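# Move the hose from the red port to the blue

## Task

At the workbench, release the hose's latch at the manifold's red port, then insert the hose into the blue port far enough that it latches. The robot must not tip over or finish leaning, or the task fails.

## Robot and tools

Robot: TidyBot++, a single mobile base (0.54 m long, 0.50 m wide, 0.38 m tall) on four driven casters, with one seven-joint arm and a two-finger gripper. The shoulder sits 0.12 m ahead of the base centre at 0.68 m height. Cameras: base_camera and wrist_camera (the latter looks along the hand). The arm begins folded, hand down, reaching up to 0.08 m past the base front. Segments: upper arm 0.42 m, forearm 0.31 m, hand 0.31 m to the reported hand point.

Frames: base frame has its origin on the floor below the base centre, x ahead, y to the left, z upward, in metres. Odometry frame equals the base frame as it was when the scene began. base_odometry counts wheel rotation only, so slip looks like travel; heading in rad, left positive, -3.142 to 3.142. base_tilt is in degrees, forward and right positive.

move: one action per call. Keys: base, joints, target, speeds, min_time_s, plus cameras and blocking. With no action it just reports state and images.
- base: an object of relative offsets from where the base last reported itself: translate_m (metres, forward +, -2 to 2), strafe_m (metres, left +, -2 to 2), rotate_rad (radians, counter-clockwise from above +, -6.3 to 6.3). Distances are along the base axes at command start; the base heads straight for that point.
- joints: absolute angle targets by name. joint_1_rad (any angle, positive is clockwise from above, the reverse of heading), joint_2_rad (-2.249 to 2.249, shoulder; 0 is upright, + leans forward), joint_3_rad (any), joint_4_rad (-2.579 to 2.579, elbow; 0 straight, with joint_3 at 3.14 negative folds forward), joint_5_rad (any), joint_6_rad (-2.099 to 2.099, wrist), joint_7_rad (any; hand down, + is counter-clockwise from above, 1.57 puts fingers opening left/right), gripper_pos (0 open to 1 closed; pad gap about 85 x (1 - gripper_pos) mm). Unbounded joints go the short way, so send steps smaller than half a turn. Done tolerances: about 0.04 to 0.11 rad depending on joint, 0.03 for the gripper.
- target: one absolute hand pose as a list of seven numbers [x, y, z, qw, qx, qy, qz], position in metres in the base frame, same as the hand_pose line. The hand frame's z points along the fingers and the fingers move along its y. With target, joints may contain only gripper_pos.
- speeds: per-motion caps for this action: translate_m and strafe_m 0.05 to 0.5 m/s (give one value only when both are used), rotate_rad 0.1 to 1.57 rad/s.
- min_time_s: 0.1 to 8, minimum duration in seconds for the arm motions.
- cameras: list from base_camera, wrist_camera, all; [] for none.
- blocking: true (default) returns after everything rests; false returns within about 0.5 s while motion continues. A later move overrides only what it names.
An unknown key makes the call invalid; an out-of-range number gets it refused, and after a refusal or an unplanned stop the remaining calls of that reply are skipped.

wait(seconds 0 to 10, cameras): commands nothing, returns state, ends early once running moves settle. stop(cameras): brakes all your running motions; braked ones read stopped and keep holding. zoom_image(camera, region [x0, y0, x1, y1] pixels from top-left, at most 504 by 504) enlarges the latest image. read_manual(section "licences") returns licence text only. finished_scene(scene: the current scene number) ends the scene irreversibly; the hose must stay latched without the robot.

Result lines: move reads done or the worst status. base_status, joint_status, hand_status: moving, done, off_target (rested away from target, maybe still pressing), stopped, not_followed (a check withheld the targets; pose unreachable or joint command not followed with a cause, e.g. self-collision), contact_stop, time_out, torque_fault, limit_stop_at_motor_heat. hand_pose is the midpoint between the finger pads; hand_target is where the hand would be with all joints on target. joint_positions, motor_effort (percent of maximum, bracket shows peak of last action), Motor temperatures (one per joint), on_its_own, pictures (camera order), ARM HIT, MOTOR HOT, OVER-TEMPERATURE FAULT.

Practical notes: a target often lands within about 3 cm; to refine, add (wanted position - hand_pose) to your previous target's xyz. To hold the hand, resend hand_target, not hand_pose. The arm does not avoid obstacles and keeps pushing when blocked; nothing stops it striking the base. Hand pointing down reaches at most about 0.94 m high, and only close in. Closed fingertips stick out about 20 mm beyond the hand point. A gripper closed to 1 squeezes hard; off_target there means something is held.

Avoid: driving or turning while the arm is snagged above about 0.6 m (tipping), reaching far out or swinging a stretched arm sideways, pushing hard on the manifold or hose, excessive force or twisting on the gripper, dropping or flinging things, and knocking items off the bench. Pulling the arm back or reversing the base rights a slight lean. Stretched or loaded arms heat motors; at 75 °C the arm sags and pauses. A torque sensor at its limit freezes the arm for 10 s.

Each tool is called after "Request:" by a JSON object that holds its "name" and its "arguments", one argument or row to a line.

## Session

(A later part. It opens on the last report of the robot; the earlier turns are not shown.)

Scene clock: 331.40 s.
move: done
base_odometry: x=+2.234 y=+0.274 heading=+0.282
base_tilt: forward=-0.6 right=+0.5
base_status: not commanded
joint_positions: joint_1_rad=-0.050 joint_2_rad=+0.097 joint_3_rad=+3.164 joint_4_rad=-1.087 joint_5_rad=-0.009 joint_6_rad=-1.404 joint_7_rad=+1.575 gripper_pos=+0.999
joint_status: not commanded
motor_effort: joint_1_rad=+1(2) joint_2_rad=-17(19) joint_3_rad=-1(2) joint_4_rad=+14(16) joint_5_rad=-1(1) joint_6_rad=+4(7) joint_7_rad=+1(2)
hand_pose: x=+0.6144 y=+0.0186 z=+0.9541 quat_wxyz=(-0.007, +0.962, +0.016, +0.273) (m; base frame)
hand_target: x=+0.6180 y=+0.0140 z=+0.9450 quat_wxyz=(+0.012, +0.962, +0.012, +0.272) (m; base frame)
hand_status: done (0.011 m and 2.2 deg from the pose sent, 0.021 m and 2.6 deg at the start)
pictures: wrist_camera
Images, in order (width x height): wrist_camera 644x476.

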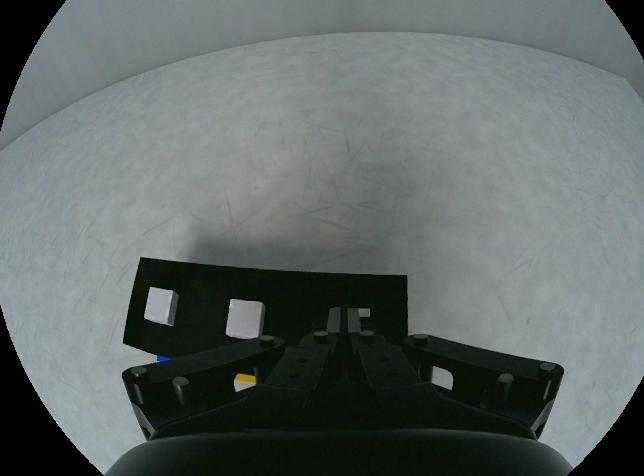

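Request:
{"name": "move", "arguments": {
  "target": [0.618, 0.012, 0.925, 0.012, 0.962, 0.012, 0.272],
  "min_time_s": 0.8,
  "cameras": ["wrist_camera"]
}}

Request:
{"name": "zoom_image", "arguments": {
  "camera": "wrist_camera",
  "region": [120, 210, 460, 402]
}}

Request:
{"name": "move", "arguments": {
  "target": [0.618, 0.012, 0.90, 0.012, 0.962, 0.012, 0.272],
  "min_time_s": 0.8,
  "cameras": ["wrist_camera"]
}}

Request:
{"name": "zoom_image", "arguments": {
  "camera": "wrist_camera",
  "region": [120, 210, 460, 402]
}}

Scene clock: 338.77 s.
move: done
base_odometry: x=+2.234 y=+0.274 heading=+0.282
base_tilt: forward=-0.6 right=+0.5
base_status: not commanded
joint_positions: joint_1_rad=-0.050 joint_2_rad=+0.063 joint_3_rad=+3.164 joint_4_rad=-1.151 joint_5_rad=-0.009 joint_6_rad=-1.335 joint_7_rad=+1.575 gripper_pos=+0.999
joint_status: not commanded
motor_effort: joint_1_rad=+1(2) joint_2_rad=-13(17) joint_3_rad=+0(1) joint_4_rad=+11(14) joint_5_rad=+1(1) joint_6_rad=+2(4) joint_7_rad=+1(2)
hand_pose: x=+0.6137 y=+0.0183 z=+0.9535 quat_wxyz=(-0.007, +0.956, +0.016, +0.292) (m; base frame)
hand_target: x=+0.6180 y=+0.0120 z=+0.9250 quat_wxyz=(+0.012, +0.962, +0.012, +0.272) (m; base frame)
hand_status: done (0.029 m and 3.3 deg from the pose sent, 0.030 m and 2.2 deg at the start)
pictures: wrist_camera
Images, in order (width x height): wrist_camera 644x476.

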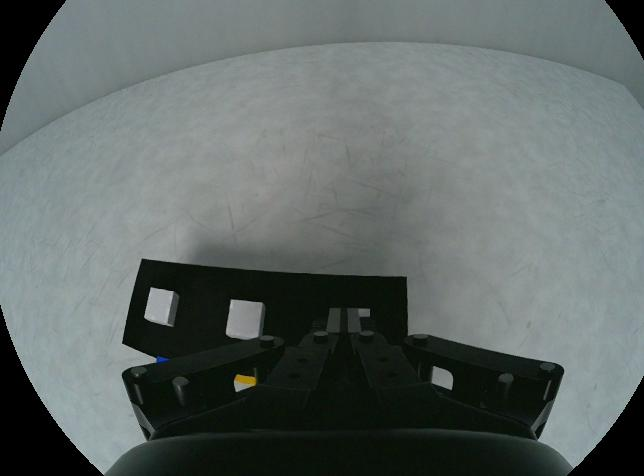

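Scaled by 1.482.

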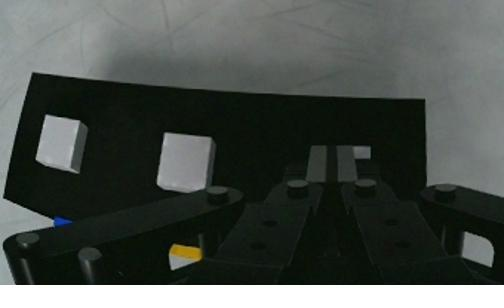

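Scene clock: 339.87 s.
move: off_target
base_odometry: x=+2.234 y=+0.274 heading=+0.282
base_tilt: forward=-0.6 right=+0.5
base_status: not commanded
joint_positions: joint_1_rad=-0.050 joint_2_rad=+0.019 joint_3_rad=+3.163 joint_4_rad=-1.232 joint_5_rad=-0.009 joint_6_rad=-1.245 joint_7_rad=+1.575 gripper_pos=+0.999
joint_status: not commanded
motor_effort: joint_1_rad=+1(3) joint_2_rad=-8(13) joint_3_rad=+0(1) joint_4_rad=+9(11) joint_5_rad=+1(3) joint_6_rad=+2(3) joint_7_rad=+1(2)
hand_pose: x=+0.6128 y=+0.0181 z=+0.9526 quat_wxyz=(-0.008, +0.948, +0.015, +0.317) (m; base frame)
hand_target: x=+0.6180 y=+0.0120 z=+0.9000 quat_wxyz=(+0.012, +0.962, +0.012, +0.272) (m; base frame)
hand_status: off_target (0.053 m and 5.9 deg from the pose sent, 0.054 m and 3.3 deg at the start)
pictures: wrist_camera
Images, in order (width x height): wrist_camera 644x476.

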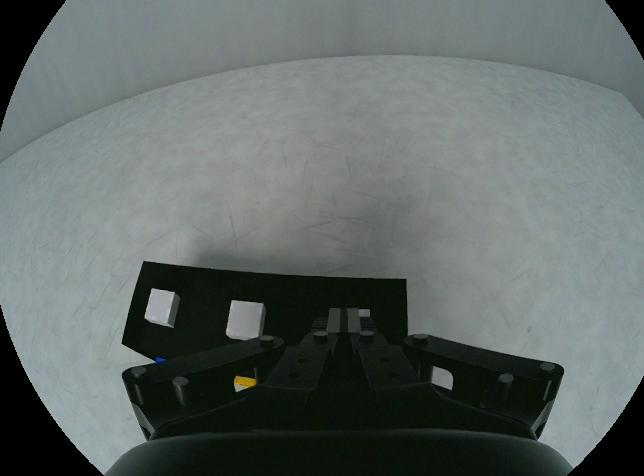

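Scaled by 1.482.

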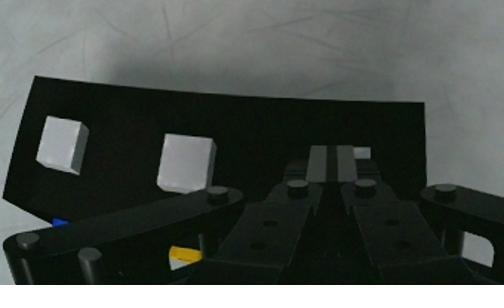

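Request:
{"name": "move", "arguments": {
  "target": [0.58, 0.012, 0.985, 0.009, 0.930, 0.012, 0.37],
  "joints": {"gripper_pos": 0.4},
  "cameras": ["wrist_camera"]
}}

Request:
{"name": "move", "arguments": {
  "target": [0.53, 0.010, 0.965, 0.009, 0.887, 0.012, 0.462],
  "cameras": ["wrist_camera"]
}}

Request:
{"name": "move", "arguments": {
  "target": [0.588, 0.007, 0.913, 0.009, 0.887, 0.012, 0.462],
  "cameras": ["wrist_camera"]
}}

Request:
{"name": "move", "arguments": {
  "joints": {"gripper_pos": 0.95}
}}

Request:
{"name": "move", "arguments": {
  "target": [0.54, 0.007, 0.913, 0.009, 0.887, 0.012, 0.462],
  "min_time_s": 1,
  "cameras": ["wrist_camera"]
}}

Request:
{"name": "zoom_image", "arguments": {
  "camera": "wrist_camera",
  "region": [220, 210, 460, 402]
}}

Scene clock: 352.33 s.
move: done
base_odometry: x=+2.234 y=+0.274 heading=+0.282
base_tilt: forward=-0.6 right=+0.5
base_status: not commanded
joint_positions: joint_1_rad=-0.039 joint_2_rad=-0.107 joint_3_rad=+3.143 joint_4_rad=-1.314 joint_5_rad=-0.001 joint_6_rad=-1.228 joint_7_rad=+1.575 gripper_pos=+0.400
joint_status: all done
motor_effort: joint_1_rad=+1(4) joint_2_rad=-13(18) joint_3_rad=+0(2) joint_4_rad=+17(18) joint_5_rad=-1(3) joint_6_rad=+7(8) joint_7_rad=+1(2)
hand_pose: x=+0.5696 y=+0.0186 z=+0.9752 quat_wxyz=(-0.006, +0.938, +0.019, +0.346) (m; base frame)
hand_target: x=+0.5800 y=+0.0120 z=+0.9850 quat_wxyz=(+0.009, +0.929, +0.012, +0.370) (m; base frame)
hand_status: done (0.016 m and 3.5 deg from the pose sent, 0.047 m and 6.7 deg at the start)
pictures: wrist_camera
Images, in order (width x height): wrist_camera 644x476.

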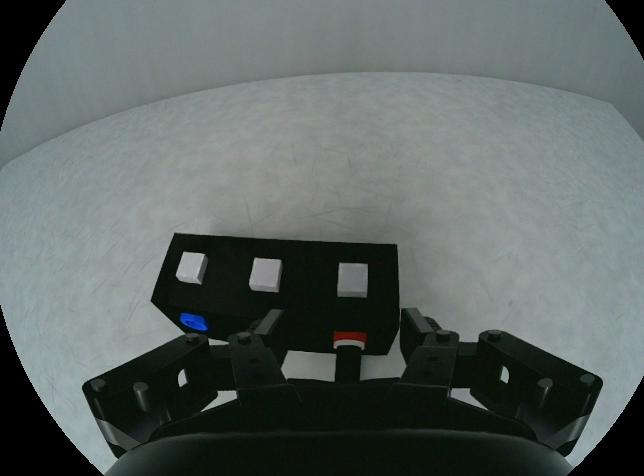

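Scene clock: 354.20 s.
move: done
base_odometry: x=+2.234 y=+0.274 heading=+0.282
base_tilt: forward=-0.6 right=+0.5
base_status: not commanded
joint_positions: joint_1_rad=-0.013 joint_2_rad=-0.355 joint_3_rad=+3.128 joint_4_rad=-1.699 joint_5_rad=-0.001 joint_6_rad=-0.901 joint_7_rad=+1.575 gripper_pos=+0.400
joint_status: not commanded
motor_effort: joint_1_rad=+1(2) joint_2_rad=-7(14) joint_3_rad=+0(1) joint_4_rad=+18(18) joint_5_rad=+0(2) joint_6_rad=+8(9) joint_7_rad=+1(2)
hand_pose: x=+0.5218 y=+0.0131 z=+0.9527 quat_wxyz=(-0.003, +0.901, +0.014, +0.434) (m; base frame)
hand_target: x=+0.5300 y=+0.0100 z=+0.9650 quat_wxyz=(+0.009, +0.887, +0.012, +0.462) (m; base frame)
hand_status: done (0.015 m and 3.9 deg from the pose sent, 0.042 m and 14.7 deg at the start)
pictures: wrist_camera
Images, in order (width x height): wrist_camera 644x476.

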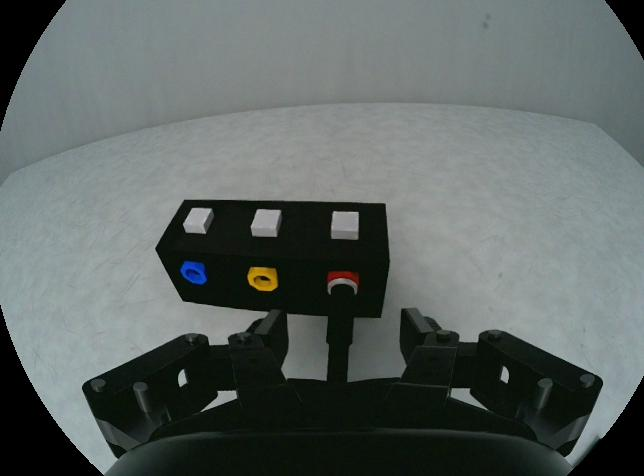

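Scene clock: 355.57 s.
move: done
base_odometry: x=+2.234 y=+0.274 heading=+0.282
base_tilt: forward=-0.6 right=+0.5
base_status: not commanded
joint_positions: joint_1_rad=-0.013 joint_2_rad=-0.243 joint_3_rad=+3.128 joint_4_rad=-1.797 joint_5_rad=-0.001 joint_6_rad=-0.683 joint_7_rad=+1.575 gripper_pos=+0.400
joint_status: not commanded
motor_effort: joint_1_rad=+1(2) joint_2_rad=-11(13) joint_3_rad=-1(1) joint_4_rad=+18(19) joint_5_rad=+0(1) joint_6_rad=+8(9) joint_7_rad=+2(2)
hand_pose: x=+0.5762 y=+0.0141 z=+0.9030 quat_wxyz=(-0.004, +0.899, +0.014, +0.437) (m; base frame)
hand_target: x=+0.5880 y=+0.0070 z=+0.9130 quat_wxyz=(+0.009, +0.887, +0.012, +0.462) (m; base frame)
hand_status: done (0.017 m and 3.5 deg from the pose sent, 0.077 m and 3.9 deg at the start)
pictures: wrist_camera
Images, in order (width x height): wrist_camera 644x476.

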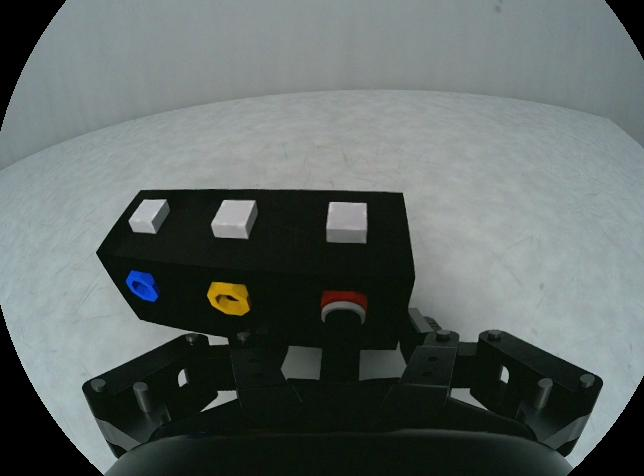

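Scene clock: 356.40 s.
move: off_target
base_odometry: x=+2.234 y=+0.273 heading=+0.282
base_tilt: forward=-0.6 right=+0.5
base_status: not commanded
joint_positions: joint_1_rad=-0.006 joint_2_rad=-0.250 joint_3_rad=+3.121 joint_4_rad=-1.801 joint_5_rad=+0.003 joint_6_rad=-0.682 joint_7_rad=+1.575 gripper_pos=+0.836
joint_status: gripper_pos off_target (ended at +0.836, target +0.950)
motor_effort: joint_1_rad=+2(6) joint_2_rad=-8(11) joint_3_rad=+1(6) joint_4_rad=+19(20) joint_5_rad=+2(5) joint_6_rad=+10(14) joint_7_rad=+2(2)
hand_pose: x=+0.5743 y=+0.0139 z=+0.9041 quat_wxyz=(-0.001, +0.899, +0.015, +0.439) (m; base frame)
hand_target: x=+0.5880 y=+0.0070 z=+0.9130 quat_wxyz=(+0.009, +0.887, +0.012, +0.462) (m; base frame)
hand_status: not commanded
pictures: none

Scene clock: 357.70 s.
move: done
base_odometry: x=+2.234 y=+0.274 heading=+0.282
base_tilt: forward=-0.6 right=+0.5
base_status: not commanded
joint_positions: joint_1_rad=-0.005 joint_2_rad=-0.268 joint_3_rad=+3.120 joint_4_rad=-1.837 joint_5_rad=+0.003 joint_6_rad=-0.635 joint_7_rad=+1.575 gripper_pos=+0.838
joint_status: not commanded
motor_effort: joint_1_rad=+0(3) joint_2_rad=-21(22) joint_3_rad=-1(2) joint_4_rad=+15(19) joint_5_rad=+0(2) joint_6_rad=-2(11) joint_7_rad=+2(2)
hand_pose: x=+0.5725 y=+0.0137 z=+0.9039 quat_wxyz=(-0.001, +0.892, +0.015, +0.452) (m; base frame)
hand_target: x=+0.5400 y=+0.0070 z=+0.9130 quat_wxyz=(+0.009, +0.887, +0.012, +0.462) (m; base frame)
hand_status: done (0.034 m and 1.8 deg from the pose sent, 0.036 m and 3.2 deg at the start)
pictures: wrist_camera
Images, in order (width x height): wrist_camera 644x476.

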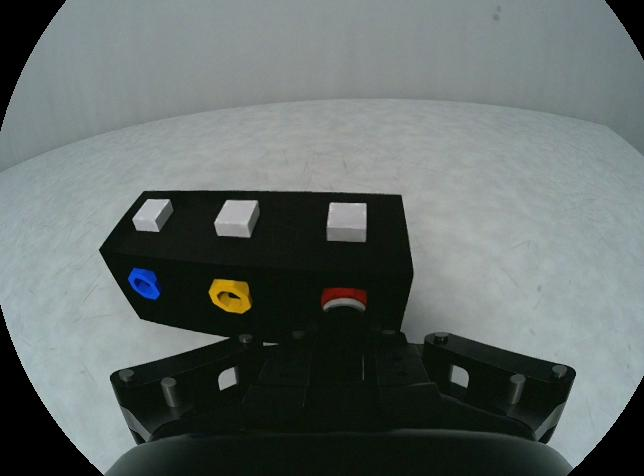

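Scaled by 2.100.

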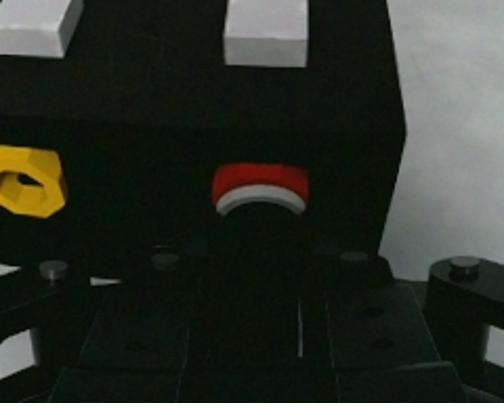

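Request:
{"name": "move", "arguments": {
  "target": [0.586, 0.007, 0.913, 0.009, 0.887, 0.012, 0.462],
  "min_time_s": 0.7
}}

Request:
{"name": "move", "arguments": {
  "joints": {"gripper_pos": 0.4}
}}

Request:
{"name": "move", "arguments": {
  "target": [0.50, 0.010, 0.99, 0.009, 0.887, 0.012, 0.462],
  "joints": {"gripper_pos": 1.0},
  "min_time_s": 1,
  "cameras": ["wrist_camera"]
}}

Request:
{"name": "zoom_image", "arguments": {
  "camera": "wrist_camera",
  "region": [180, 230, 300, 330]
}}

Request:
{"name": "move", "arguments": {
  "target": [0.612, 0.008, 0.965, 0.012, 0.962, 0.012, 0.272],
  "min_time_s": 1,
  "cameras": ["wrist_camera"]
}}

Scene clock: 394.33 s.
move: done
base_odometry: x=+2.234 y=+0.274 heading=+0.282
base_tilt: forward=-0.6 right=+0.5
base_status: not commanded
joint_positions: joint_1_rad=-0.005 joint_2_rad=-0.265 joint_3_rad=+3.120 joint_4_rad=-1.836 joint_5_rad=+0.003 joint_6_rad=-0.634 joint_7_rad=+1.575 gripper_pos=+0.838
joint_status: not commanded
motor_effort: joint_1_rad=+0(2) joint_2_rad=-9(22) joint_3_rad=+0(1) joint_4_rad=+16(18) joint_5_rad=+1(1) joint_6_rad=+7(7) joint_7_rad=+1(2)
hand_pose: x=+0.5736 y=+0.0137 z=+0.9035 quat_wxyz=(-0.001, +0.892, +0.015, +0.452) (m; base frame)
hand_target: x=+0.5860 y=+0.0070 z=+0.9130 quat_wxyz=(+0.009, +0.887, +0.012, +0.462) (m; base frame)
hand_status: done (0.017 m and 1.8 deg from the pose sent, 0.018 m and 1.8 deg at the start)
pictures: none

Scene clock: 395.17 s.
move: done
base_odometry: x=+2.234 y=+0.274 heading=+0.282
base_tilt: forward=-0.6 right=+0.5
base_status: not commanded
joint_positions: joint_1_rad=-0.005 joint_2_rad=-0.262 joint_3_rad=+3.120 joint_4_rad=-1.835 joint_5_rad=+0.003 joint_6_rad=-0.634 joint_7_rad=+1.575 gripper_pos=+0.400
joint_status: all done
motor_effort: joint_1_rad=+1(2) joint_2_rad=-10(12) joint_3_rad=-1(1) joint_4_rad=+18(19) joint_5_rad=+0(1) joint_6_rad=+9(9) joint_7_rad=+1(2)
hand_pose: x=+0.5744 y=+0.0137 z=+0.9023 quat_wxyz=(-0.001, +0.893, +0.015, +0.450) (m; base frame)
hand_target: x=+0.5860 y=+0.0070 z=+0.9130 quat_wxyz=(+0.009, +0.887, +0.012, +0.462) (m; base frame)
hand_status: not commanded
pictures: none

Scene clock: 397.27 s.
move: done
base_odometry: x=+2.234 y=+0.273 heading=+0.282
base_tilt: forward=-0.6 right=+0.5
base_status: not commanded
joint_positions: joint_1_rad=-0.005 joint_2_rad=-0.424 joint_3_rad=+3.118 joint_4_rad=-1.674 joint_5_rad=+0.003 joint_6_rad=-0.899 joint_7_rad=+1.575 gripper_pos=+0.999
joint_status: all done
motor_effort: joint_1_rad=+0(3) joint_2_rad=-5(40) joint_3_rad=-1(2) joint_4_rad=+18(24) joint_5_rad=+0(2) joint_6_rad=+9(9) joint_7_rad=+1(2)
hand_pose: x=+0.5044 y=+0.0138 z=+0.9939 quat_wxyz=(+0.000, +0.879, +0.016, +0.476) (m; base frame)
hand_target: x=+0.5000 y=+0.0100 z=+0.9900 quat_wxyz=(+0.009, +0.887, +0.012, +0.462) (m; base frame)
hand_status: done (0.007 m and 2.1 deg from the pose sent, 0.115 m and 1.9 deg at the start)
pictures: wrist_camera
Images, in order (width x height): wrist_camera 644x476.

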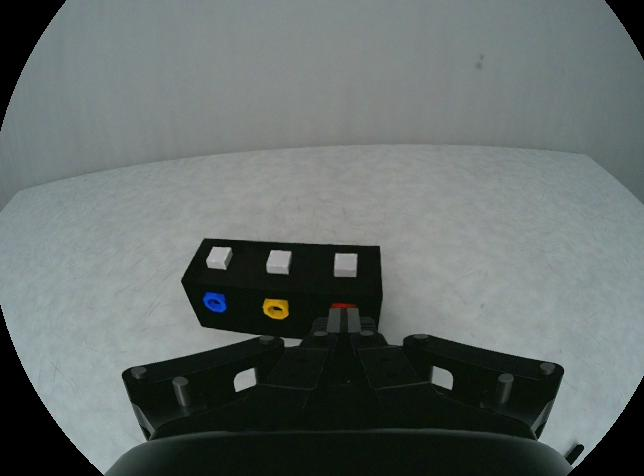

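Scaled by 4.200.

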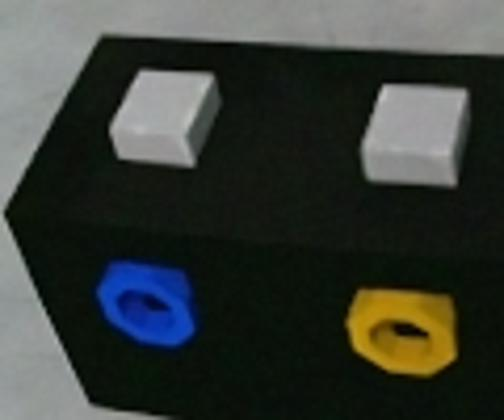

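Scene clock: 399.43 s.
move: done
base_odometry: x=+2.234 y=+0.273 heading=+0.282
base_tilt: forward=-0.6 right=+0.5
base_status: not commanded
joint_positions: joint_1_rad=-0.036 joint_2_rad=+0.083 joint_3_rad=+3.140 joint_4_rad=-1.076 joint_5_rad=+0.003 joint_6_rad=-1.392 joint_7_rad=+1.575 gripper_pos=+0.999
joint_status: not commanded
motor_effort: joint_1_rad=+1(2) joint_2_rad=-18(20) joint_3_rad=-1(1) joint_4_rad=+16(18) joint_5_rad=+0(2) joint_6_rad=+6(9) joint_7_rad=+1(2)
hand_pose: x=+0.6148 y=+0.0190 z=+0.9684 quat_wxyz=(-0.004, +0.957, +0.020, +0.291) (m; base frame)
hand_target: x=+0.6120 y=+0.0080 z=+0.9650 quat_wxyz=(+0.012, +0.962, +0.012, +0.272) (m; base frame)
hand_status: done (0.012 m and 3.0 deg from the pose sent, 0.112 m and 25.3 deg at the start)
pictures: wrist_camera
Images, in order (width x height): wrist_camera 644x476.

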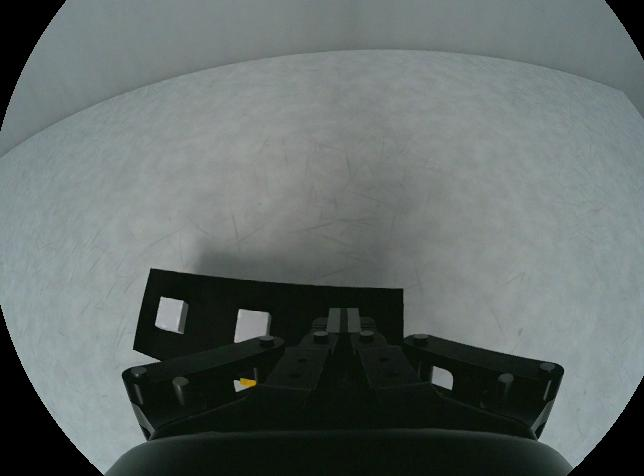

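Request:
{"name": "move", "arguments": {
  "target": [0.614, 0.005, 0.935, 0.012, 0.962, 0.012, 0.272],
  "min_time_s": 0.6,
  "cameras": ["wrist_camera"]
}}

Request:
{"name": "zoom_image", "arguments": {
  "camera": "wrist_camera",
  "region": [120, 210, 460, 402]
}}

Request:
{"name": "move", "arguments": {
  "target": [0.614, 0.005, 0.895, 0.012, 0.962, 0.012, 0.272],
  "min_time_s": 0.6
}}

Request:
{"name": "move", "arguments": {
  "target": [0.614, 0.005, 0.855, 0.012, 0.962, 0.012, 0.272],
  "min_time_s": 0.6,
  "cameras": ["wrist_camera"]
}}

Request:
{"name": "zoom_image", "arguments": {
  "camera": "wrist_camera",
  "region": [120, 210, 460, 402]
}}

Scene clock: 408.77 s.
move: done
base_odometry: x=+2.234 y=+0.273 heading=+0.282
base_tilt: forward=-0.6 right=+0.5
base_status: not commanded
joint_positions: joint_1_rad=-0.036 joint_2_rad=+0.066 joint_3_rad=+3.140 joint_4_rad=-1.140 joint_5_rad=+0.003 joint_6_rad=-1.370 joint_7_rad=+1.575 gripper_pos=+0.999
joint_status: not commanded
motor_effort: joint_1_rad=+0(1) joint_2_rad=-15(19) joint_3_rad=-1(1) joint_4_rad=+15(16) joint_5_rad=+1(2) joint_6_rad=+5(6) joint_7_rad=+1(2)
hand_pose: x=+0.6068 y=+0.0187 z=+0.9506 quat_wxyz=(-0.003, +0.960, +0.020, +0.279) (m; base frame)
hand_target: x=+0.6140 y=+0.0050 z=+0.9350 quat_wxyz=(+0.012, +0.962, +0.012, +0.272) (m; base frame)
hand_status: done (0.022 m and 2.1 deg from the pose sent, 0.036 m and 3.0 deg at the start)
pictures: wrist_camera
Images, in order (width x height): wrist_camera 644x476.

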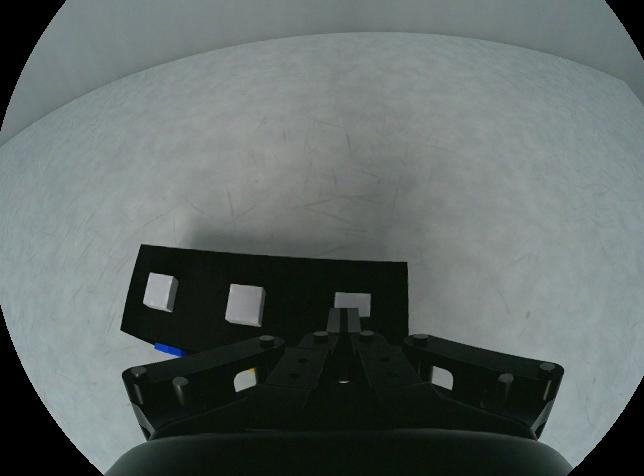

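Scaled by 1.482.

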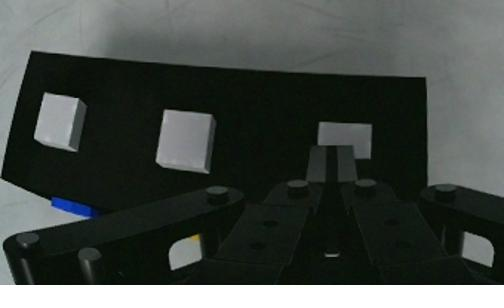

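Scene clock: 409.87 s.
move: off_target
base_odometry: x=+2.234 y=+0.273 heading=+0.282
base_tilt: forward=-0.6 right=+0.5
base_status: not commanded
joint_positions: joint_1_rad=-0.036 joint_2_rad=+0.002 joint_3_rad=+3.141 joint_4_rad=-1.262 joint_5_rad=+0.003 joint_6_rad=-1.236 joint_7_rad=+1.575 gripper_pos=+0.999
joint_status: not commanded
motor_effort: joint_1_rad=-1(1) joint_2_rad=-6(16) joint_3_rad=-2(2) joint_4_rad=+9(14) joint_5_rad=-2(2) joint_6_rad=+3(5) joint_7_rad=+1(2)
hand_pose: x=+0.6054 y=+0.0186 z=+0.9485 quat_wxyz=(-0.004, +0.949, +0.019, +0.316) (m; base frame)
hand_target: x=+0.6140 y=+0.0050 z=+0.8950 quat_wxyz=(+0.012, +0.962, +0.012, +0.272) (m; base frame)
hand_status: off_target (0.056 m and 5.6 deg from the pose sent, 0.058 m and 2.1 deg at the start)
pictures: none

Scene clock: 410.90 s.
move: off_target
base_odometry: x=+2.234 y=+0.273 heading=+0.282
base_tilt: forward=-0.6 right=+0.5
base_status: not commanded
joint_positions: joint_1_rad=-0.036 joint_2_rad=-0.054 joint_3_rad=+3.141 joint_4_rad=-1.378 joint_5_rad=+0.003 joint_6_rad=-1.103 joint_7_rad=+1.575 gripper_pos=+0.999
joint_status: not commanded
motor_effort: joint_1_rad=-1(2) joint_2_rad=+2(6) joint_3_rad=-2(3) joint_4_rad=+5(9) joint_5_rad=-3(3) joint_6_rad=+3(3) joint_7_rad=+1(2)
hand_pose: x=+0.6047 y=+0.0183 z=+0.9440 quat_wxyz=(-0.004, +0.937, +0.019, +0.350) (m; base frame)
hand_target: x=+0.6140 y=+0.0050 z=+0.8550 quat_wxyz=(+0.012, +0.962, +0.012, +0.272) (m; base frame)
hand_status: off_target (0.090 m and 9.6 deg from the pose sent, 0.095 m and 5.6 deg at the start)
pictures: wrist_camera
Images, in order (width x height): wrist_camera 644x476.

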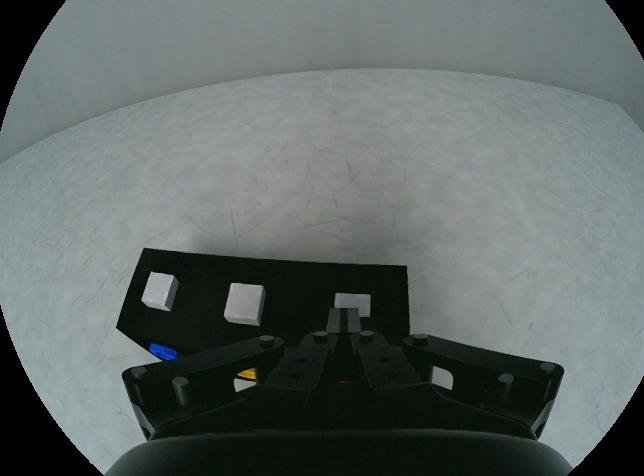

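Scaled by 1.482.

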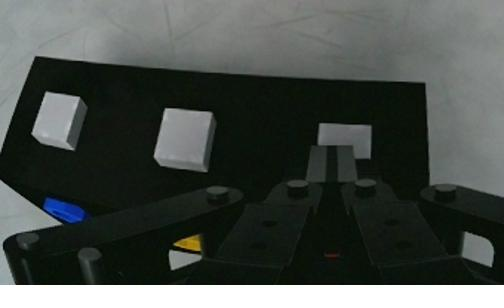

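Request:
{"name": "move", "arguments": {
  "target": [0.58, 0.010, 0.985, 0.009, 0.930, 0.012, 0.37],
  "joints": {"gripper_pos": 0.4}
}}

Request:
{"name": "move", "arguments": {
  "target": [0.53, 0.010, 0.965, 0.009, 0.887, 0.012, 0.462]
}}

Request:
{"name": "move", "arguments": {
  "target": [0.588, 0.007, 0.913, 0.009, 0.887, 0.012, 0.462],
  "cameras": ["wrist_camera"]
}}

Request:
{"name": "move", "arguments": {
  "joints": {"gripper_pos": 0.97}
}}

Request:
{"name": "move", "arguments": {
  "target": [0.54, 0.007, 0.913, 0.009, 0.887, 0.012, 0.462],
  "min_time_s": 1,
  "cameras": ["wrist_camera"]
}}

Request:
{"name": "move", "arguments": {
  "target": [0.515, 0.007, 0.913, 0.009, 0.887, 0.012, 0.462],
  "min_time_s": 1,
  "cameras": ["wrist_camera"]
}}

Request:
{"name": "zoom_image", "arguments": {
  "camera": "wrist_camera",
  "region": [220, 210, 460, 402]
}}

Scene clock: 420.83 s.
move: done
base_odometry: x=+2.234 y=+0.273 heading=+0.282
base_tilt: forward=-0.6 right=+0.5
base_status: not commanded
joint_positions: joint_1_rad=-0.034 joint_2_rad=-0.101 joint_3_rad=+3.132 joint_4_rad=-1.352 joint_5_rad=+0.006 joint_6_rad=-1.141 joint_7_rad=+1.575 gripper_pos=+0.400
joint_status: all done
motor_effort: joint_1_rad=+0(5) joint_2_rad=-14(18) joint_3_rad=+0(4) joint_4_rad=+17(18) joint_5_rad=+0(4) joint_6_rad=+7(8) joint_7_rad=+2(2)
hand_pose: x=+0.5865 y=+0.0203 z=+0.9714 quat_wxyz=(-0.004, +0.930, +0.022, +0.366) (m; base frame)
hand_target: x=+0.5800 y=+0.0100 z=+0.9850 quat_wxyz=(+0.009, +0.929, +0.012, +0.370) (m; base frame)
hand_status: done (0.018 m and 1.9 deg from the pose sent, 0.049 m and 3.0 deg at the start)
pictures: none

Scene clock: 422.70 s.
move: done
base_odometry: x=+2.234 y=+0.273 heading=+0.282
base_tilt: forward=-0.6 right=+0.4
base_status: not commanded
joint_positions: joint_1_rad=-0.013 joint_2_rad=-0.355 joint_3_rad=+3.128 joint_4_rad=-1.699 joint_5_rad=+0.006 joint_6_rad=-0.901 joint_7_rad=+1.575 gripper_pos=+0.400
joint_status: not commanded
motor_effort: joint_1_rad=+1(2) joint_2_rad=-7(15) joint_3_rad=-1(1) joint_4_rad=+18(18) joint_5_rad=+0(1) joint_6_rad=+9(9) joint_7_rad=+1(2)
hand_pose: x=+0.5220 y=+0.0115 z=+0.9525 quat_wxyz=(+0.000, +0.901, +0.015, +0.433) (m; base frame)
hand_target: x=+0.5300 y=+0.0100 z=+0.9650 quat_wxyz=(+0.009, +0.887, +0.012, +0.462) (m; base frame)
hand_status: done (0.015 m and 3.8 deg from the pose sent, 0.058 m and 12.2 deg at the start)
pictures: none

Scene clock: 424.07 s.
move: done
base_odometry: x=+2.234 y=+0.273 heading=+0.282
base_tilt: forward=-0.6 right=+0.5
base_status: not commanded
joint_positions: joint_1_rad=-0.013 joint_2_rad=-0.244 joint_3_rad=+3.128 joint_4_rad=-1.797 joint_5_rad=+0.006 joint_6_rad=-0.683 joint_7_rad=+1.575 gripper_pos=+0.400
joint_status: not commanded
motor_effort: joint_1_rad=+1(1) joint_2_rad=-10(13) joint_3_rad=-1(1) joint_4_rad=+18(19) joint_5_rad=+0(1) joint_6_rad=+9(9) joint_7_rad=+1(2)
hand_pose: x=+0.5762 y=+0.0129 z=+0.9030 quat_wxyz=(-0.001, +0.899, +0.015, +0.437) (m; base frame)
hand_target: x=+0.5880 y=+0.0070 z=+0.9130 quat_wxyz=(+0.009, +0.887, +0.012, +0.462) (m; base frame)
hand_status: done (0.016 m and 3.4 deg from the pose sent, 0.077 m and 3.8 deg at the start)
pictures: wrist_camera
Images, in order (width x height): wrist_camera 644x476.

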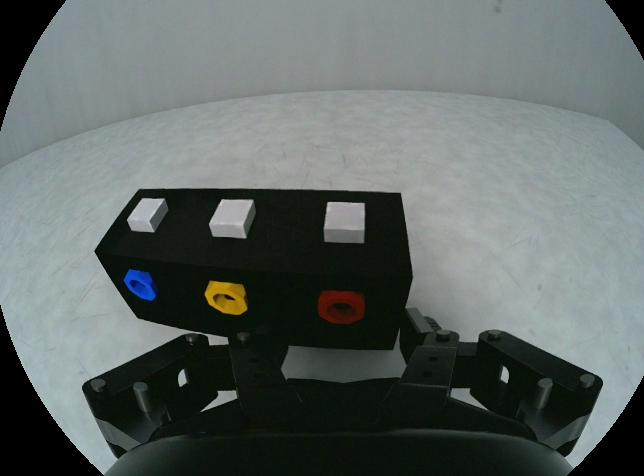

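Scene clock: 424.93 s.
move: off_target
base_odometry: x=+2.234 y=+0.273 heading=+0.282
base_tilt: forward=-0.6 right=+0.5
base_status: not commanded
joint_positions: joint_1_rad=-0.007 joint_2_rad=-0.250 joint_3_rad=+3.119 joint_4_rad=-1.801 joint_5_rad=+0.008 joint_6_rad=-0.682 joint_7_rad=+1.575 gripper_pos=+0.845
joint_status: gripper_pos off_target (ended at +0.845, target +0.970)
motor_effort: joint_1_rad=+0(7) joint_2_rad=-8(10) joint_3_rad=-1(7) joint_4_rad=+18(20) joint_5_rad=-1(7) joint_6_rad=+10(13) joint_7_rad=+2(2)
hand_pose: x=+0.5743 y=+0.0142 z=+0.9041 quat_wxyz=(+0.001, +0.898, +0.018, +0.439) (m; base frame)
hand_target: x=+0.5880 y=+0.0070 z=+0.9130 quat_wxyz=(+0.009, +0.887, +0.012, +0.462) (m; base frame)
hand_status: not commanded
pictures: none

Scene clock: 426.23 s.
move: done
base_odometry: x=+2.234 y=+0.274 heading=+0.282
base_tilt: forward=-0.6 right=+0.5
base_status: not commanded
joint_positions: joint_1_rad=-0.005 joint_2_rad=-0.268 joint_3_rad=+3.118 joint_4_rad=-1.838 joint_5_rad=+0.008 joint_6_rad=-0.633 joint_7_rad=+1.575 gripper_pos=+0.845
joint_status: not commanded
motor_effort: joint_1_rad=+1(3) joint_2_rad=-22(22) joint_3_rad=-1(2) joint_4_rad=+14(19) joint_5_rad=+1(3) joint_6_rad=-2(10) joint_7_rad=+1(2)
hand_pose: x=+0.5726 y=+0.0136 z=+0.9040 quat_wxyz=(+0.001, +0.892, +0.017, +0.452) (m; base frame)
hand_target: x=+0.5400 y=+0.0070 z=+0.9130 quat_wxyz=(+0.009, +0.887, +0.012, +0.462) (m; base frame)
hand_status: done (0.034 m and 1.6 deg from the pose sent, 0.036 m and 3.2 deg at the start)
pictures: wrist_camera
Images, in order (width x height): wrist_camera 644x476.

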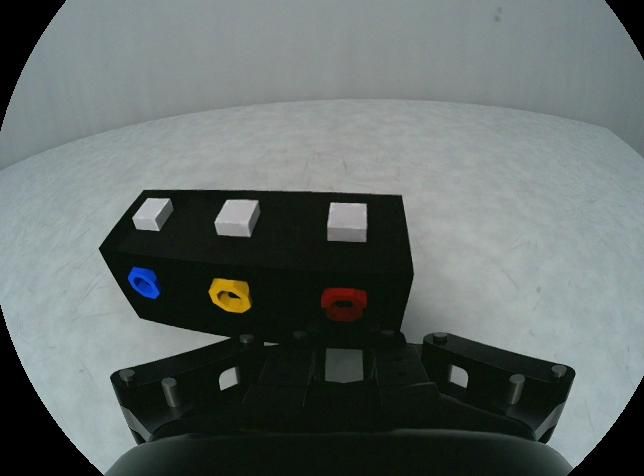

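Scene clock: 427.53 s.
move: off_target
base_odometry: x=+2.235 y=+0.274 heading=+0.282
base_tilt: forward=-0.5 right=+0.5
base_status: not commanded
joint_positions: joint_1_rad=-0.005 joint_2_rad=-0.276 joint_3_rad=+3.118 joint_4_rad=-1.851 joint_5_rad=+0.008 joint_6_rad=-0.618 joint_7_rad=+1.575 gripper_pos=+0.847
joint_status: not commanded
motor_effort: joint_1_rad=-1(2) joint_2_rad=-29(30) joint_3_rad=-2(3) joint_4_rad=+12(14) joint_5_rad=+0(1) joint_6_rad=-11(11) joint_7_rad=+1(2)
hand_pose: x=+0.5713 y=+0.0135 z=+0.9040 quat_wxyz=(+0.001, +0.889, +0.017, +0.457) (m; base frame)
hand_target: x=+0.5150 y=+0.0070 z=+0.9130 quat_wxyz=(+0.009, +0.887, +0.012, +0.462) (m; base frame)
hand_status: off_target (0.057 m and 1.2 deg from the pose sent, 0.059 m and 1.6 deg at the start)
pictures: wrist_camera
Images, in order (width x height): wrist_camera 644x476.

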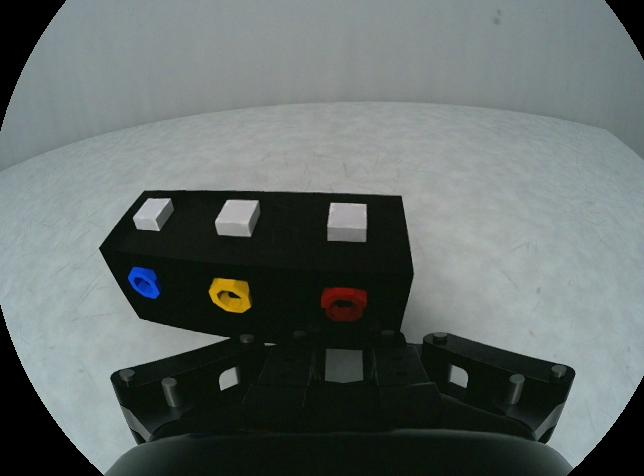

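Scaled by 2.100.

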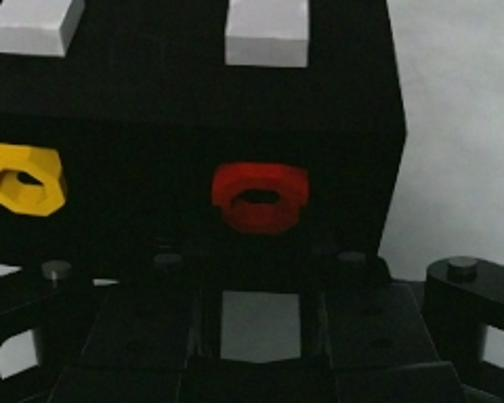

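Request:
{"name": "move", "arguments": {
  "target": [0.586, 0.007, 0.913, 0.009, 0.887, 0.012, 0.462],
  "min_time_s": 0.7
}}

Request:
{"name": "move", "arguments": {
  "joints": {"gripper_pos": 0.2}
}}

Request:
{"name": "move", "arguments": {
  "target": [0.45, 0.010, 1.06, 0.009, 0.93, 0.012, 0.37],
  "min_time_s": 1,
  "cameras": ["wrist_camera"]
}}

Request:
{"name": "zoom_image", "arguments": {
  "camera": "wrist_camera",
  "region": [200, 200, 500, 430]
}}

Scene clock: 435.73 s.
move: done
base_odometry: x=+2.234 y=+0.274 heading=+0.282
base_tilt: forward=-0.6 right=+0.5
base_status: not commanded
joint_positions: joint_1_rad=-0.005 joint_2_rad=-0.270 joint_3_rad=+3.118 joint_4_rad=-1.847 joint_5_rad=+0.008 joint_6_rad=-0.617 joint_7_rad=+1.575 gripper_pos=+0.847
joint_status: not commanded
motor_effort: joint_1_rad=+2(2) joint_2_rad=-10(30) joint_3_rad=+0(3) joint_4_rad=+18(19) joint_5_rad=+1(2) joint_6_rad=+8(11) joint_7_rad=+2(2)
hand_pose: x=+0.5735 y=+0.0135 z=+0.9035 quat_wxyz=(+0.001, +0.890, +0.017, +0.456) (m; base frame)
hand_target: x=+0.5860 y=+0.0070 z=+0.9130 quat_wxyz=(+0.009, +0.887, +0.012, +0.462) (m; base frame)
hand_status: done (0.017 m and 1.3 deg from the pose sent, 0.018 m and 1.2 deg at the start)
pictures: none

Scene clock: 436.70 s.
move: done
base_odometry: x=+2.234 y=+0.274 heading=+0.282
base_tilt: forward=-0.6 right=+0.5
base_status: not commanded
joint_positions: joint_1_rad=-0.005 joint_2_rad=-0.266 joint_3_rad=+3.118 joint_4_rad=-1.846 joint_5_rad=+0.008 joint_6_rad=-0.617 joint_7_rad=+1.575 gripper_pos=+0.200
joint_status: all done
motor_effort: joint_1_rad=+1(1) joint_2_rad=-10(11) joint_3_rad=-1(1) joint_4_rad=+18(19) joint_5_rad=-1(1) joint_6_rad=+8(9) joint_7_rad=+1(2)
hand_pose: x=+0.5745 y=+0.0135 z=+0.9022 quat_wxyz=(+0.001, +0.890, +0.017, +0.455) (m; base frame)
hand_target: x=+0.5860 y=+0.0070 z=+0.9130 quat_wxyz=(+0.009, +0.887, +0.012, +0.462) (m; base frame)
hand_status: not commanded
pictures: none

Scene clock: 439.00 s.
move: done
base_odometry: x=+2.234 y=+0.274 heading=+0.282
base_tilt: forward=-0.6 right=+0.5
base_status: not commanded
joint_positions: joint_1_rad=-0.005 joint_2_rad=-0.288 joint_3_rad=+3.118 joint_4_rad=-1.200 joint_5_rad=+0.008 joint_6_rad=-1.458 joint_7_rad=+1.575 gripper_pos=+0.200
joint_status: not commanded
motor_effort: joint_1_rad=+1(1) joint_2_rad=-6(11) joint_3_rad=-1(1) joint_4_rad=+15(19) joint_5_rad=+0(1) joint_6_rad=+8(9) joint_7_rad=+1(2)
hand_pose: x=+0.4646 y=+0.0106 z=+1.0546 quat_wxyz=(+0.003, +0.926, +0.014, +0.376) (m; base frame)
hand_target: x=+0.4500 y=+0.0100 z=+1.0600 quat_wxyz=(+0.009, +0.929, +0.012, +0.370) (m; base frame)
hand_status: done (0.016 m and 1.1 deg from the pose sent, 0.201 m and 10.8 deg at the start)
pictures: wrist_camera
Images, in order (width x height): wrist_camera 644x476.

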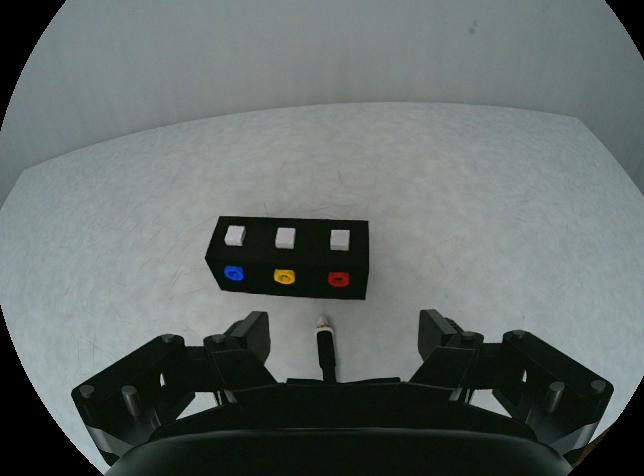

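Scaled by 1.680.

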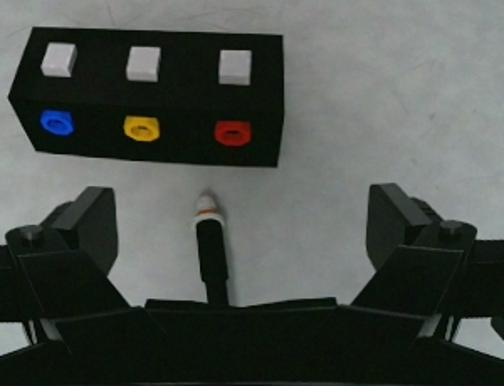

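Request:
{"name": "move", "arguments": {
  "target": [0.528, 0.022, 0.94, 0.020, 0.929, -0.0156, 0.37],
  "joints": {"gripper_pos": 0.4},
  "min_time_s": 1,
  "cameras": ["wrist_camera"]
}}

Request:
{"name": "zoom_image", "arguments": {
  "camera": "wrist_camera",
  "region": [220, 200, 460, 400]
}}

Scene clock: 468.90 s.
move: done
base_odometry: x=+2.234 y=+0.274 heading=+0.282
base_tilt: forward=-0.6 right=+0.4
base_status: not commanded
joint_positions: joint_1_rad=+0.006 joint_2_rad=-0.268 joint_3_rad=+3.034 joint_4_rad=-1.561 joint_5_rad=+0.050 joint_6_rad=-1.140 joint_7_rad=+1.468 gripper_pos=+0.400
joint_status: all done
motor_effort: joint_1_rad=+1(2) joint_2_rad=-8(9) joint_3_rad=+0(1) joint_4_rad=+17(18) joint_5_rad=+0(1) joint_6_rad=+7(8) joint_7_rad=+1(2)
hand_pose: x=+0.5103 y=+0.0329 z=+0.9371 quat_wxyz=(+0.003, +0.937, +0.004, +0.348) (m; base frame)
hand_target: x=+0.5280 y=+0.0220 z=+0.9400 quat_wxyz=(+0.020, +0.929, -0.016, +0.370) (m; base frame)
hand_status: done (0.021 m and 4.0 deg from the pose sent, 0.131 m and 4.0 deg at the start)
pictures: wrist_camera
Images, in order (width x height): wrist_camera 644x476.

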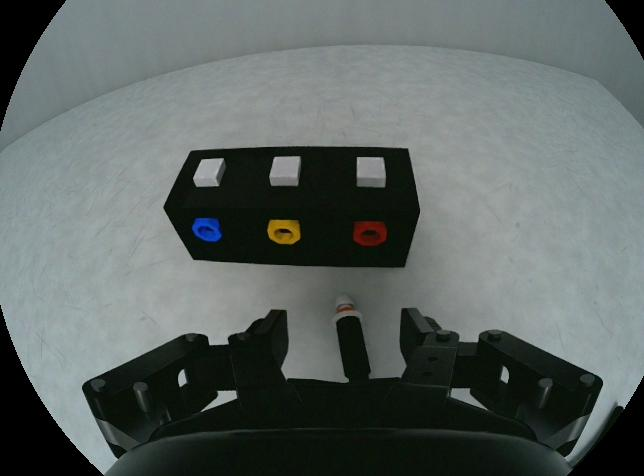

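Scaled by 2.100.

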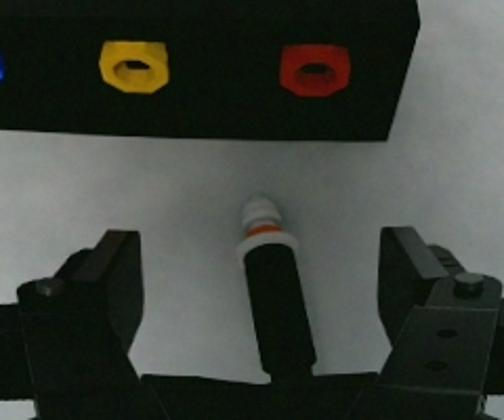

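Request:
{"name": "move", "arguments": {
  "target": [0.548, 0.017, 0.898, 0.020, 0.929, -0.0156, 0.37],
  "min_time_s": 1,
  "cameras": ["wrist_camera"]
}}

Request:
{"name": "zoom_image", "arguments": {
  "camera": "wrist_camera",
  "region": [220, 200, 460, 400]
}}

Scene clock: 476.40 s.
move: done
base_odometry: x=+2.234 y=+0.274 heading=+0.282
base_tilt: forward=-0.6 right=+0.5
base_status: not commanded
joint_positions: joint_1_rad=+0.008 joint_2_rad=-0.245 joint_3_rad=+3.034 joint_4_rad=-1.679 joint_5_rad=+0.055 joint_6_rad=-0.993 joint_7_rad=+1.465 gripper_pos=+0.400
joint_status: not commanded
motor_effort: joint_1_rad=+1(2) joint_2_rad=-9(10) joint_3_rad=-1(1) joint_4_rad=+17(18) joint_5_rad=+1(1) joint_6_rad=+7(8) joint_7_rad=+2(2)
hand_pose: x=+0.5301 y=+0.0325 z=+0.8975 quat_wxyz=(+0.004, +0.936, +0.006, +0.351) (m; base frame)
hand_target: x=+0.5480 y=+0.0170 z=+0.8980 quat_wxyz=(+0.020, +0.929, -0.016, +0.370) (m; base frame)
hand_status: done (0.024 m and 3.9 deg from the pose sent, 0.057 m and 4.0 deg at the start)
pictures: wrist_camera
Images, in order (width x height): wrist_camera 644x476.

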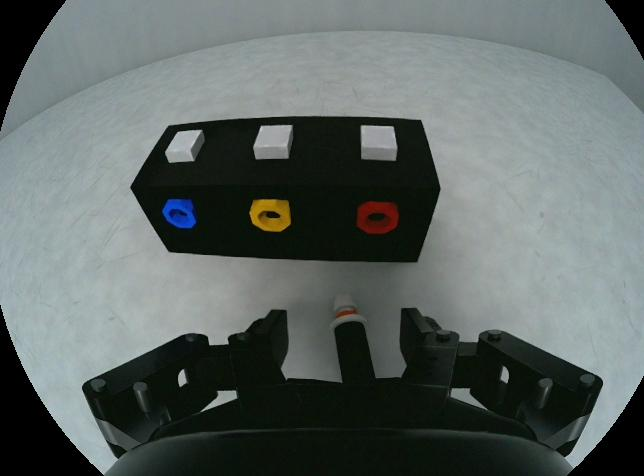

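Scaled by 2.100.

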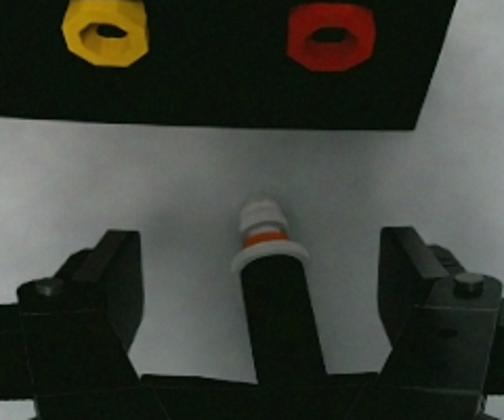

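Request:
{"name": "move", "arguments": {
  "target": [0.55, 0.011, 0.890, 0.020, 0.929, -0.0156, 0.37],
  "min_time_s": 0.7
}}

Request:
{"name": "move", "arguments": {
  "joints": {"gripper_pos": 0.95},
  "cameras": ["wrist_camera"]
}}

Request:
{"name": "zoom_image", "arguments": {
  "camera": "wrist_camera",
  "region": [220, 200, 460, 400]
}}

Scene clock: 486.40 s.
move: done
base_odometry: x=+2.234 y=+0.274 heading=+0.282
base_tilt: forward=-0.6 right=+0.5
base_status: not commanded
joint_positions: joint_1_rad=+0.008 joint_2_rad=-0.245 joint_3_rad=+3.034 joint_4_rad=-1.702 joint_5_rad=+0.056 joint_6_rad=-0.964 joint_7_rad=+1.465 gripper_pos=+0.400
joint_status: not commanded
motor_effort: joint_1_rad=+1(1) joint_2_rad=-10(10) joint_3_rad=-1(1) joint_4_rad=+17(18) joint_5_rad=+0(1) joint_6_rad=+7(8) joint_7_rad=+1(2)
hand_pose: x=+0.5323 y=+0.0327 z=+0.8914 quat_wxyz=(+0.003, +0.935, +0.007, +0.354) (m; base frame)
hand_target: x=+0.5500 y=+0.0110 z=+0.8900 quat_wxyz=(+0.020, +0.929, -0.016, +0.370) (m; base frame)
hand_status: done (0.028 m and 3.8 deg from the pose sent, 0.030 m and 3.9 deg at the start)
pictures: none

Scene clock: 487.40 s.
move: done
base_odometry: x=+2.234 y=+0.274 heading=+0.282
base_tilt: forward=-0.6 right=+0.5
base_status: not commanded
joint_positions: joint_1_rad=+0.008 joint_2_rad=-0.247 joint_3_rad=+3.034 joint_4_rad=-1.702 joint_5_rad=+0.056 joint_6_rad=-0.944 joint_7_rad=+1.465 gripper_pos=+0.950
joint_status: all done
motor_effort: joint_1_rad=+0(2) joint_2_rad=-7(10) joint_3_rad=-1(1) joint_4_rad=+15(18) joint_5_rad=+0(1) joint_6_rad=+5(8) joint_7_rad=+2(2)
hand_pose: x=+0.5367 y=+0.0334 z=+0.8962 quat_wxyz=(+0.002, +0.932, +0.007, +0.364) (m; base frame)
hand_target: x=+0.5500 y=+0.0110 z=+0.8900 quat_wxyz=(+0.020, +0.929, -0.016, +0.370) (m; base frame)
hand_status: not commanded
pictures: wrist_camera
Images, in order (width x height): wrist_camera 644x476.

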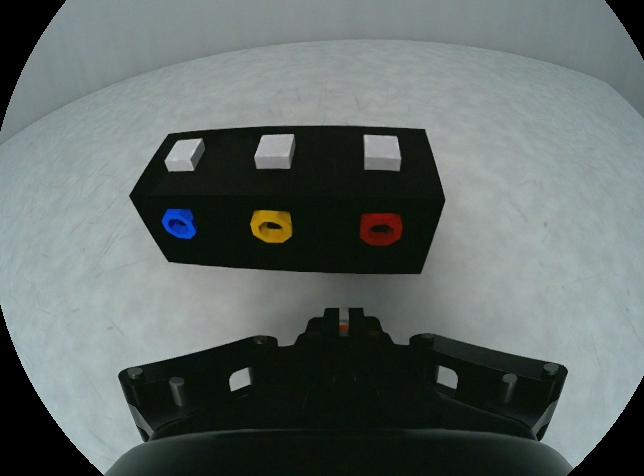

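Scaled by 2.100.

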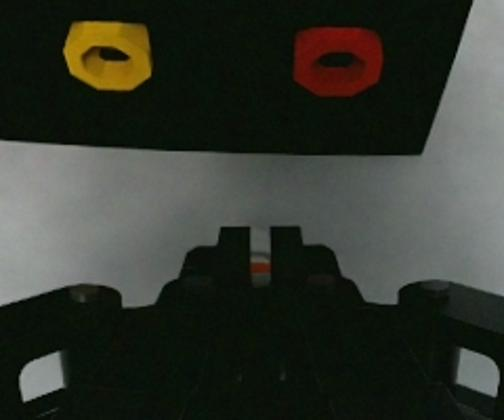

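Request:
{"name": "move", "arguments": {
  "joints": {"gripper_pos": 0.4}
}}

Request:
{"name": "move", "arguments": {
  "target": [0.515, 0.015, 0.96, 0.015, 0.9816, -0.0156, 0.1908],
  "min_time_s": 1,
  "cameras": ["wrist_camera"]
}}

Request:
{"name": "zoom_image", "arguments": {
  "camera": "wrist_camera",
  "region": [220, 180, 460, 380]
}}

Scene clock: 506.47 s.
move: done
base_odometry: x=+2.234 y=+0.274 heading=+0.282
base_tilt: forward=-0.6 right=+0.5
base_status: not commanded
joint_positions: joint_1_rad=+0.008 joint_2_rad=-0.240 joint_3_rad=+3.034 joint_4_rad=-1.709 joint_5_rad=+0.056 joint_6_rad=-0.944 joint_7_rad=+1.465 gripper_pos=+0.400
joint_status: all done
motor_effort: joint_1_rad=+1(1) joint_2_rad=-10(10) joint_3_rad=+0(1) joint_4_rad=+18(18) joint_5_rad=+0(2) joint_6_rad=+7(8) joint_7_rad=+1(2)
hand_pose: x=+0.5367 y=+0.0332 z=+0.8899 quat_wxyz=(+0.003, +0.934, +0.007, +0.357) (m; base frame)
hand_target: x=+0.5500 y=+0.0110 z=+0.8900 quat_wxyz=(+0.020, +0.929, -0.016, +0.370) (m; base frame)
hand_status: not commanded
pictures: none

Scene clock: 508.73 s.
move: done
base_odometry: x=+2.234 y=+0.274 heading=+0.282
base_tilt: forward=-0.6 right=+0.5
base_status: not commanded
joint_positions: joint_1_rad=-0.055 joint_2_rad=-0.019 joint_3_rad=+3.103 joint_4_rad=-1.114 joint_5_rad=+0.056 joint_6_rad=-1.621 joint_7_rad=+1.465 gripper_pos=+0.400
joint_status: not commanded
motor_effort: joint_1_rad=+2(2) joint_2_rad=-14(14) joint_3_rad=-1(2) joint_4_rad=+15(18) joint_5_rad=+0(2) joint_6_rad=+5(8) joint_7_rad=+1(2)
hand_pose: x=+0.5180 y=+0.0217 z=+0.9632 quat_wxyz=(+0.006, +0.977, -0.013, +0.213) (m; base frame)
hand_target: x=+0.5150 y=+0.0150 z=+0.9600 quat_wxyz=(+0.015, +0.981, -0.016, +0.191) (m; base frame)
hand_status: done (0.008 m and 2.8 deg from the pose sent, 0.076 m and 20.1 deg at the start)
pictures: wrist_camera
Images, in order (width x height): wrist_camera 644x476.

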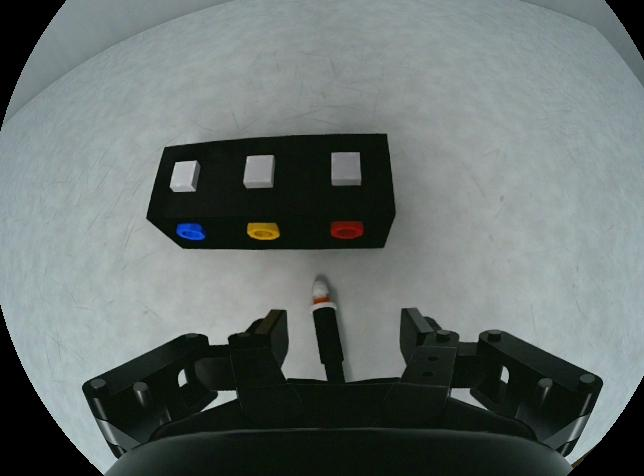

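Scaled by 2.100.

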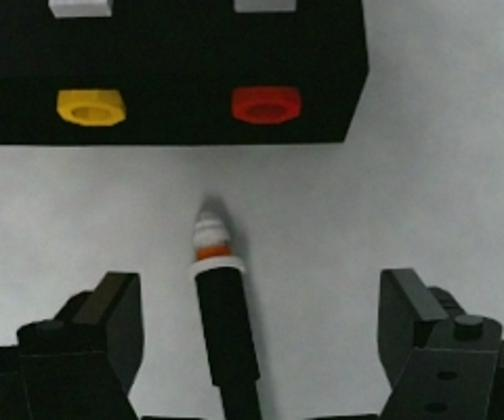

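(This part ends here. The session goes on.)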